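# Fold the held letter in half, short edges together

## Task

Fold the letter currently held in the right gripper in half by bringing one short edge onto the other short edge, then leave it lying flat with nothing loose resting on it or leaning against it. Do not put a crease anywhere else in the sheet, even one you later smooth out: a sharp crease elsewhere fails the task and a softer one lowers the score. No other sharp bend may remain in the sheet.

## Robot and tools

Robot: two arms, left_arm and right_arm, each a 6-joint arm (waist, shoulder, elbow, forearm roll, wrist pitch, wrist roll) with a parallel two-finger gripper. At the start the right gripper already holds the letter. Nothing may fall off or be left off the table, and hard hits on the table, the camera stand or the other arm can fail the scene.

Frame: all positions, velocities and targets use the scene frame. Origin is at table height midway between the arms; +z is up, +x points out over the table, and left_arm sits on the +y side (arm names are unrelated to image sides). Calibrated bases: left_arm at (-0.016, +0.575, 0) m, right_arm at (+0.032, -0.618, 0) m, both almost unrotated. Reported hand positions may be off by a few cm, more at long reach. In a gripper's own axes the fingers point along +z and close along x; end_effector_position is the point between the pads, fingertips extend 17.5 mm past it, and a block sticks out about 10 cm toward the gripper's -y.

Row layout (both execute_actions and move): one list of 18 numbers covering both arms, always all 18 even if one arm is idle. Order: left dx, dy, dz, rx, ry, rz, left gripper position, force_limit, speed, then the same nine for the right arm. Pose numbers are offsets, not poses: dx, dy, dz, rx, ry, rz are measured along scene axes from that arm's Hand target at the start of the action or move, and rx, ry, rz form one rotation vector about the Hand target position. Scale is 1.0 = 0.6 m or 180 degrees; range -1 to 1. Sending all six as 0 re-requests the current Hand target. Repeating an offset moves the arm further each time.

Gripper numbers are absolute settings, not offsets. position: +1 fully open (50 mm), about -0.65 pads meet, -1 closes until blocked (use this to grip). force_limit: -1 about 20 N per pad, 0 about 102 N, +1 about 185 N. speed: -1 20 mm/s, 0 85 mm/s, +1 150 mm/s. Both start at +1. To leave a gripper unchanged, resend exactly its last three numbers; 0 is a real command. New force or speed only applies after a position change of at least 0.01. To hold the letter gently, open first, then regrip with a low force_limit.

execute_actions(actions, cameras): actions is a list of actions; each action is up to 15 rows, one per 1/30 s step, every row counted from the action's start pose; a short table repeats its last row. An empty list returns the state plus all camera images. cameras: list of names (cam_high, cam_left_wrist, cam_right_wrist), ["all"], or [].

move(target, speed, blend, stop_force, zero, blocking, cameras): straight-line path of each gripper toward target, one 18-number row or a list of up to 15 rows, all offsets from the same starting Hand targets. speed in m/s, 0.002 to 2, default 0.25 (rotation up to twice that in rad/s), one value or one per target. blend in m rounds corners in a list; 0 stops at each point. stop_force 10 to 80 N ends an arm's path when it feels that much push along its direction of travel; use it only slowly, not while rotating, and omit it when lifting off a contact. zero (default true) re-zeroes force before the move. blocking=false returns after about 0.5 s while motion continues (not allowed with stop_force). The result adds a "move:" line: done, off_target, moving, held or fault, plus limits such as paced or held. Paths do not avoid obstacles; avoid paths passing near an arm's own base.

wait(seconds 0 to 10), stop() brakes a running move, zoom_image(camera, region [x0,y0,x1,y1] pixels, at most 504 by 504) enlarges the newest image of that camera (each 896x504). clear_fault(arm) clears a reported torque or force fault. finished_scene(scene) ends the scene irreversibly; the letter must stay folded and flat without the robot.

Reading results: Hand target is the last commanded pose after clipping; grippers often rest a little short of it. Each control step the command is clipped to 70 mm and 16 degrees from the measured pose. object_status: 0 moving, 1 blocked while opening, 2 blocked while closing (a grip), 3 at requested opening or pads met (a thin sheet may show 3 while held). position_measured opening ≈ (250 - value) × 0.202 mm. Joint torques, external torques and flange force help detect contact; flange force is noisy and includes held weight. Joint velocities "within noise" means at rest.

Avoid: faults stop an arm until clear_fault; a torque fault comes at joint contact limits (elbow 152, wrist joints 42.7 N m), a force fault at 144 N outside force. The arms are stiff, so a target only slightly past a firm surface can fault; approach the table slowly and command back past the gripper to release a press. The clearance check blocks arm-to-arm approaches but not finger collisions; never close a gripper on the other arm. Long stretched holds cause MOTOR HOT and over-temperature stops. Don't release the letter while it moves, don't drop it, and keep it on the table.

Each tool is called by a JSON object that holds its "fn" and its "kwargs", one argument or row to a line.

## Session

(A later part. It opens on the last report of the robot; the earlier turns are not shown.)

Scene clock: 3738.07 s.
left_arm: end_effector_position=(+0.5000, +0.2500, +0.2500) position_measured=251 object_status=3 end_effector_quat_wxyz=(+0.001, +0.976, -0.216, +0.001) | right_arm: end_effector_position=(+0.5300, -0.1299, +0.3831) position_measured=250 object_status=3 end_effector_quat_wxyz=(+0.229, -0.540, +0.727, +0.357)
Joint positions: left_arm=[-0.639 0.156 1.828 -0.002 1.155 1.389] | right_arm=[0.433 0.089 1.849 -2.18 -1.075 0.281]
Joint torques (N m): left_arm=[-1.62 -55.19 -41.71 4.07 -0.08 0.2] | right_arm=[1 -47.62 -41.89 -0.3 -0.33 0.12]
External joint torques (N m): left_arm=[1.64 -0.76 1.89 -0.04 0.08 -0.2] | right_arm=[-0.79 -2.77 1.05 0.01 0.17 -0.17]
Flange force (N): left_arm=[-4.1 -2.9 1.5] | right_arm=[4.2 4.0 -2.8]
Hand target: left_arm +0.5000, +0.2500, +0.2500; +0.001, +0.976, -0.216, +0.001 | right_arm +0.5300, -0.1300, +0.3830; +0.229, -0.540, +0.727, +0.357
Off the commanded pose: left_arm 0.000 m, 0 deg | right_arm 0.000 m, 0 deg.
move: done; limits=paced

{"fn": "move", "kwargs": {
  "target": [
    [0,0,0,0,0,0,-1,-1,0,-0.0825,-0.0045,0,0,0,-0.4906,-0.6549,-1,-1],
    [0,0,0,0,0,0,-1,-1,0,-0.0825,-0.0045,-0.2217,0,0,-0.4906,-0.6549,-1,-1],
    [0,0,0,0,0,0,-1,-1,0,-0.1580,0.0307,-0.3400,0,0,-0.4906,-0.6549,-1,-1],
    [0,0,0,0,0,0,-1,-1,0,-0.2033,0.0518,-0.3642,0,0,-0.4906,-0.6549,-1,-1]
  ],
  "speed": [0.25,0.2,0.15,0.1],
  "blend": [0.02,0.02,0.02,0],
  "cameras": ["cam_high"]
}}

Scene clock: 3790.57 s.
left_arm: end_effector_position=(+0.5000, +0.2500, +0.2500) position_measured=251 object_status=3 end_effector_quat_wxyz=(+0.001, +0.976, -0.216, +0.001) | right_arm: end_effector_position=(+0.4080, -0.0989, +0.1645) position_measured=250 object_status=3 end_effector_quat_wxyz=(+0.413, +0.120, +0.898, +0.097)
Joint positions: left_arm=[-0.639 0.156 1.828 -0.002 1.155 1.389] | right_arm=[1.22 0.221 2.165 -4.444 -0.792 4.038]
Joint torques (N m): left_arm=[-1.45 -55.13 -41.61 4.08 -0.04 0.19] | right_arm=[1.41 -54.75 -35.32 -2.27 -1.36 0.03]
External joint torques (N m): left_arm=[1.59 -1.2 1.71 -0.04 0.04 -0.19] | right_arm=[-1.37 -3.28 0.88 0 0.12 -0.08]
Flange force (N): left_arm=[-4.5 -2.9 1.1] | right_arm=[-5.5 -5.1 -2.5]
Hand target: left_arm +0.5000, +0.2500, +0.2500; +0.001, +0.976, -0.216, +0.001 | right_arm +0.4080, -0.0989, +0.1645; +0.413, +0.120, +0.898, +0.097
Off the commanded pose: left_arm 0.000 m, 0 deg | right_arm 0.000 m, 0 deg.
move: done; blend cut to 0.0167 m at target 3
Images, in order (width x height): cam_high 896x504.

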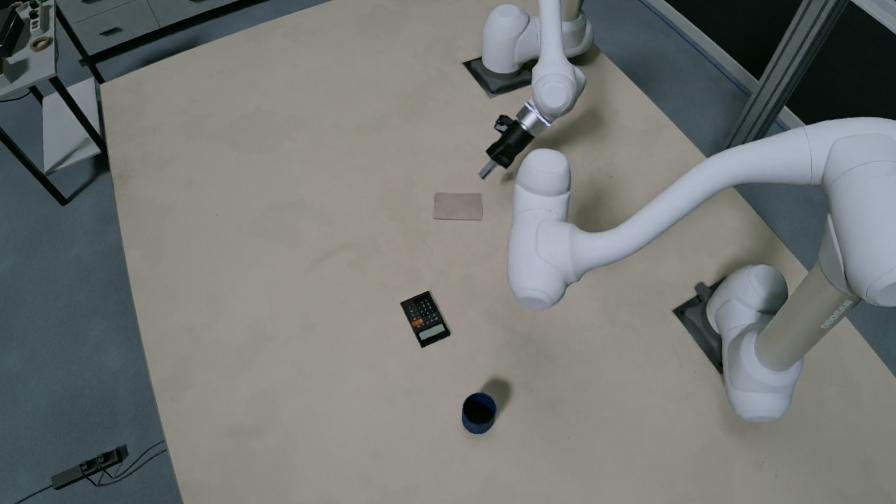

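{"fn": "move", "kwargs": {
  "target": [
    [0.0167,-0.05,-0.01,0,0,0,-1,-1,0,0.0538,-0.0251,0.0277,0.0681,0.1460,0,-0.6549,-1,-1],
    [0.0333,-0.10,-0.02,0,0,0,-1,-1,0,0.1086,-0.0506,0.0303,0.1291,0.2769,0,-0.6549,-1,-1],
    [0.05,-0.15,-0.03,0,0,0,-1,-1,0,0.1594,-0.0743,0.0072,0.1878,0.4028,0,-0.6549,-1,-1],
    [0.0667,-0.20,-0.04,0,0,0,-1,-1,0,0.1905,-0.0888,-0.0272,0.2371,0.5085,0,-0.6549,-1,-1],
    [0.075,-0.225,-0.045,0,0,0,-1,-1,0,0.2033,-0.0948,-0.0528,0.2653,0.5690,0,-0.6549,-1,-1],
    [0.0833,-0.25,-0.05,0,0,0,-1,-1,0,0.2084,-0.0972,-0.0658,0.2653,0.5690,0,-0.6549,-1,-1]
  ],
  "speed": 0.2,
  "blend": [0.015,0.015,0.015,0.015,0.005,0],
  "cameras": ["cam_high", "cam_right_wrist"]
}}

Scene clock: 3828.90 s.
left_arm: end_effector_position=(+0.5499, +0.1000, +0.2200) position_measured=251 object_status=3 end_effector_quat_wxyz=(+0.001, +0.976, -0.216, +0.001) | right_arm: end_effector_position=(+0.5331, -0.1572, +0.1251) position_measured=250 object_status=3 end_effector_quat_wxyz=(-0.493, +0.285, +0.773, +0.279)
Joint positions: left_arm=[-0.766 0.369 1.607 -0.001 1.163 1.262] | right_arm=[0.327 0.622 1.819 -2.099 -1.527 2.047]
Joint torques (N m): left_arm=[-1.82 -77.33 -42.26 4.13 -0.01 0.2] | right_arm=[1.6 -81.74 -25.58 0.27 -2.32 0.22]
External joint torques (N m): left_arm=[1.76 -0.54 2.3 -0.08 0.02 -0.2] | right_arm=[-1.92 -5.16 1.15 -0.02 -0.01 -0.15]
Flange force (N): left_arm=[-4.9 -3.5 2.0] | right_arm=[7.1 -7.7 -2.0]
Hand target: left_arm +0.5500, +0.1000, +0.2200; +0.001, +0.976, -0.216, +0.001 | right_arm +0.5331, -0.1572, +0.1250; -0.493, +0.285, +0.773, +0.279
Off the commanded pose: left_arm 0.000 m, 0 deg | right_arm 0.000 m, 0 deg.
move: done
Images, in order (width x height): cam_high 896x504, cam_right_wrist 896x504.

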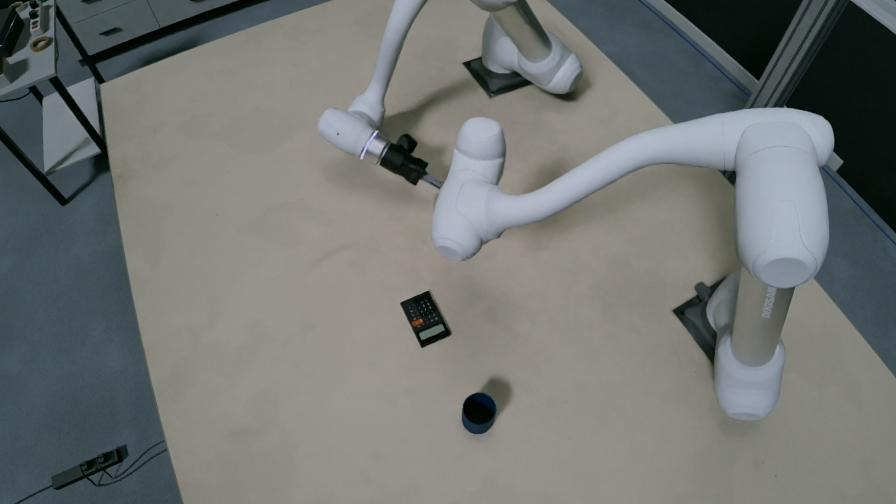

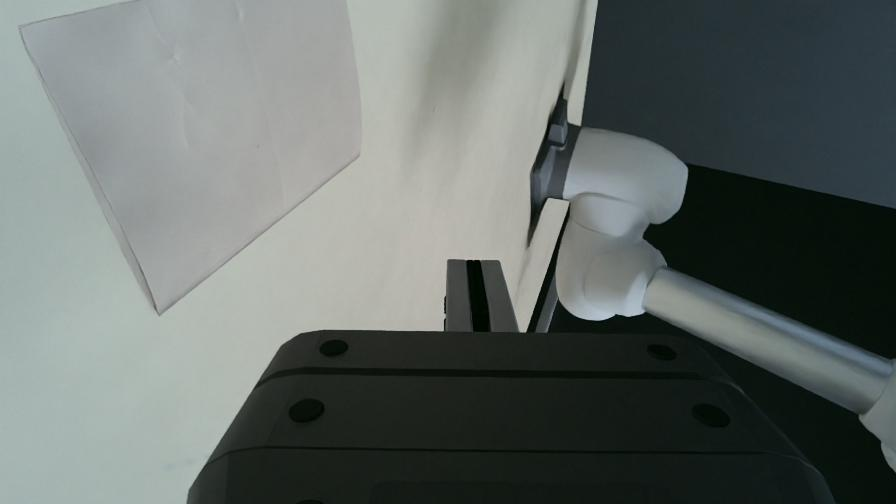

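{"fn": "move", "kwargs": {
  "target": [
    [-0.0670,-0.2092,-0.1467,0,0,0,-1,-1,0,0,0,0,0,0,0,-0.6549,-1,-1],
    [-0.1543,-0.3965,-0.1467,0,0,0,-1,-1,0,0,0,0,0,0,0,-0.6549,-1,-1]
  ],
  "speed": 0.15,
  "cameras": ["cam_high", "cam_right_wrist", "cam_left_wrist"]
}}

Scene clock: 3842.93 s.
left_arm: end_effector_position=(+0.4574, -0.1379, +0.1320) position_measured=251 object_status=3 end_effector_quat_wxyz=(+0.001, +0.976, -0.216, +0.001) | right_arm: end_effector_position=(+0.5331, -0.1572, +0.1250) position_measured=250 object_status=3 end_effector_quat_wxyz=(-0.493, +0.285, +0.773, +0.279)
Joint positions: left_arm=[-1.046 0.6 1.418 0 1.121 0.982] | right_arm=[0.327 0.622 1.819 -2.099 -1.527 2.047]
Joint torques (N m): left_arm=[-1.46 -98.29 -41.14 3.98 -0.02 0.22] | right_arm=[1.48 -82.06 -25.36 0.29 -2.35 0.22]
External joint torques (N m): left_arm=[1.27 -0.55 1.91 -0.02 0.05 -0.22] | right_arm=[-1.11 -4.85 0.95 -0.01 0.02 -0.15]
Flange force (N): left_arm=[-4.0 -3.9 1.0] | right_arm=[6.9 -6.5 -1.1]
Hand target: left_arm +0.4574, -0.1379, +0.1320; +0.001, +0.976, -0.216, +0.001 | right_arm +0.5331, -0.1572, +0.1250; -0.493, +0.285, +0.773, +0.279
Off the commanded pose: left_arm 0.000 m, 0 deg | right_arm 0.000 m, 0 deg.
move: done

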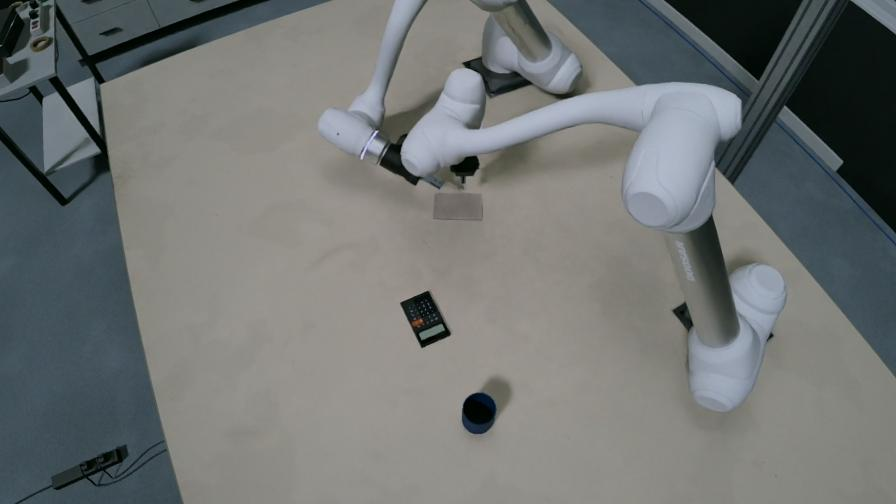

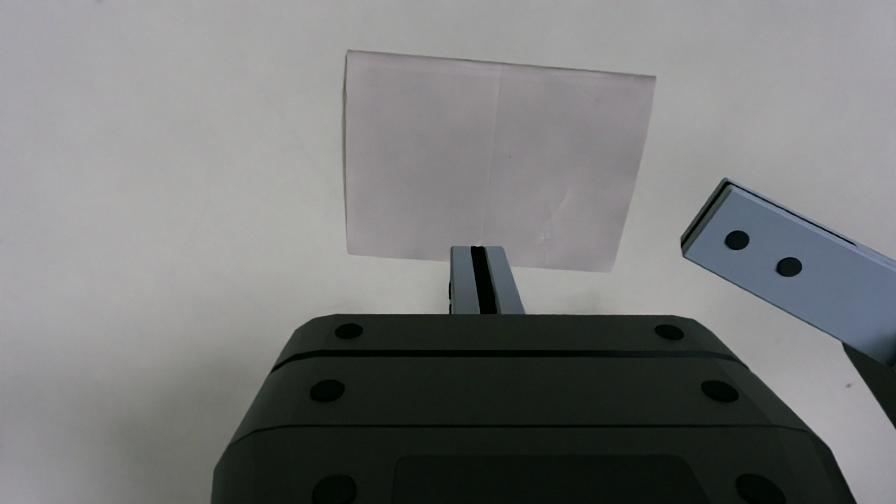

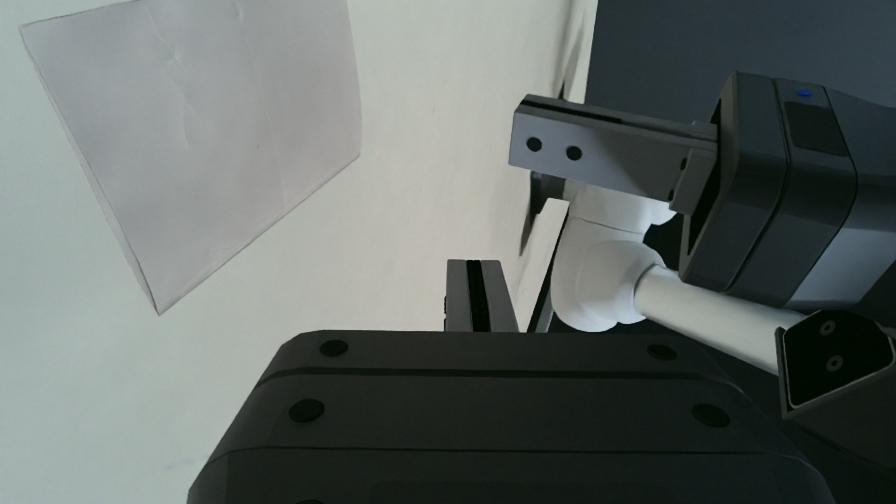

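{"fn": "finished_scene", "kwargs": {
  "scene": 1
}}

The scene is finished: the task was done.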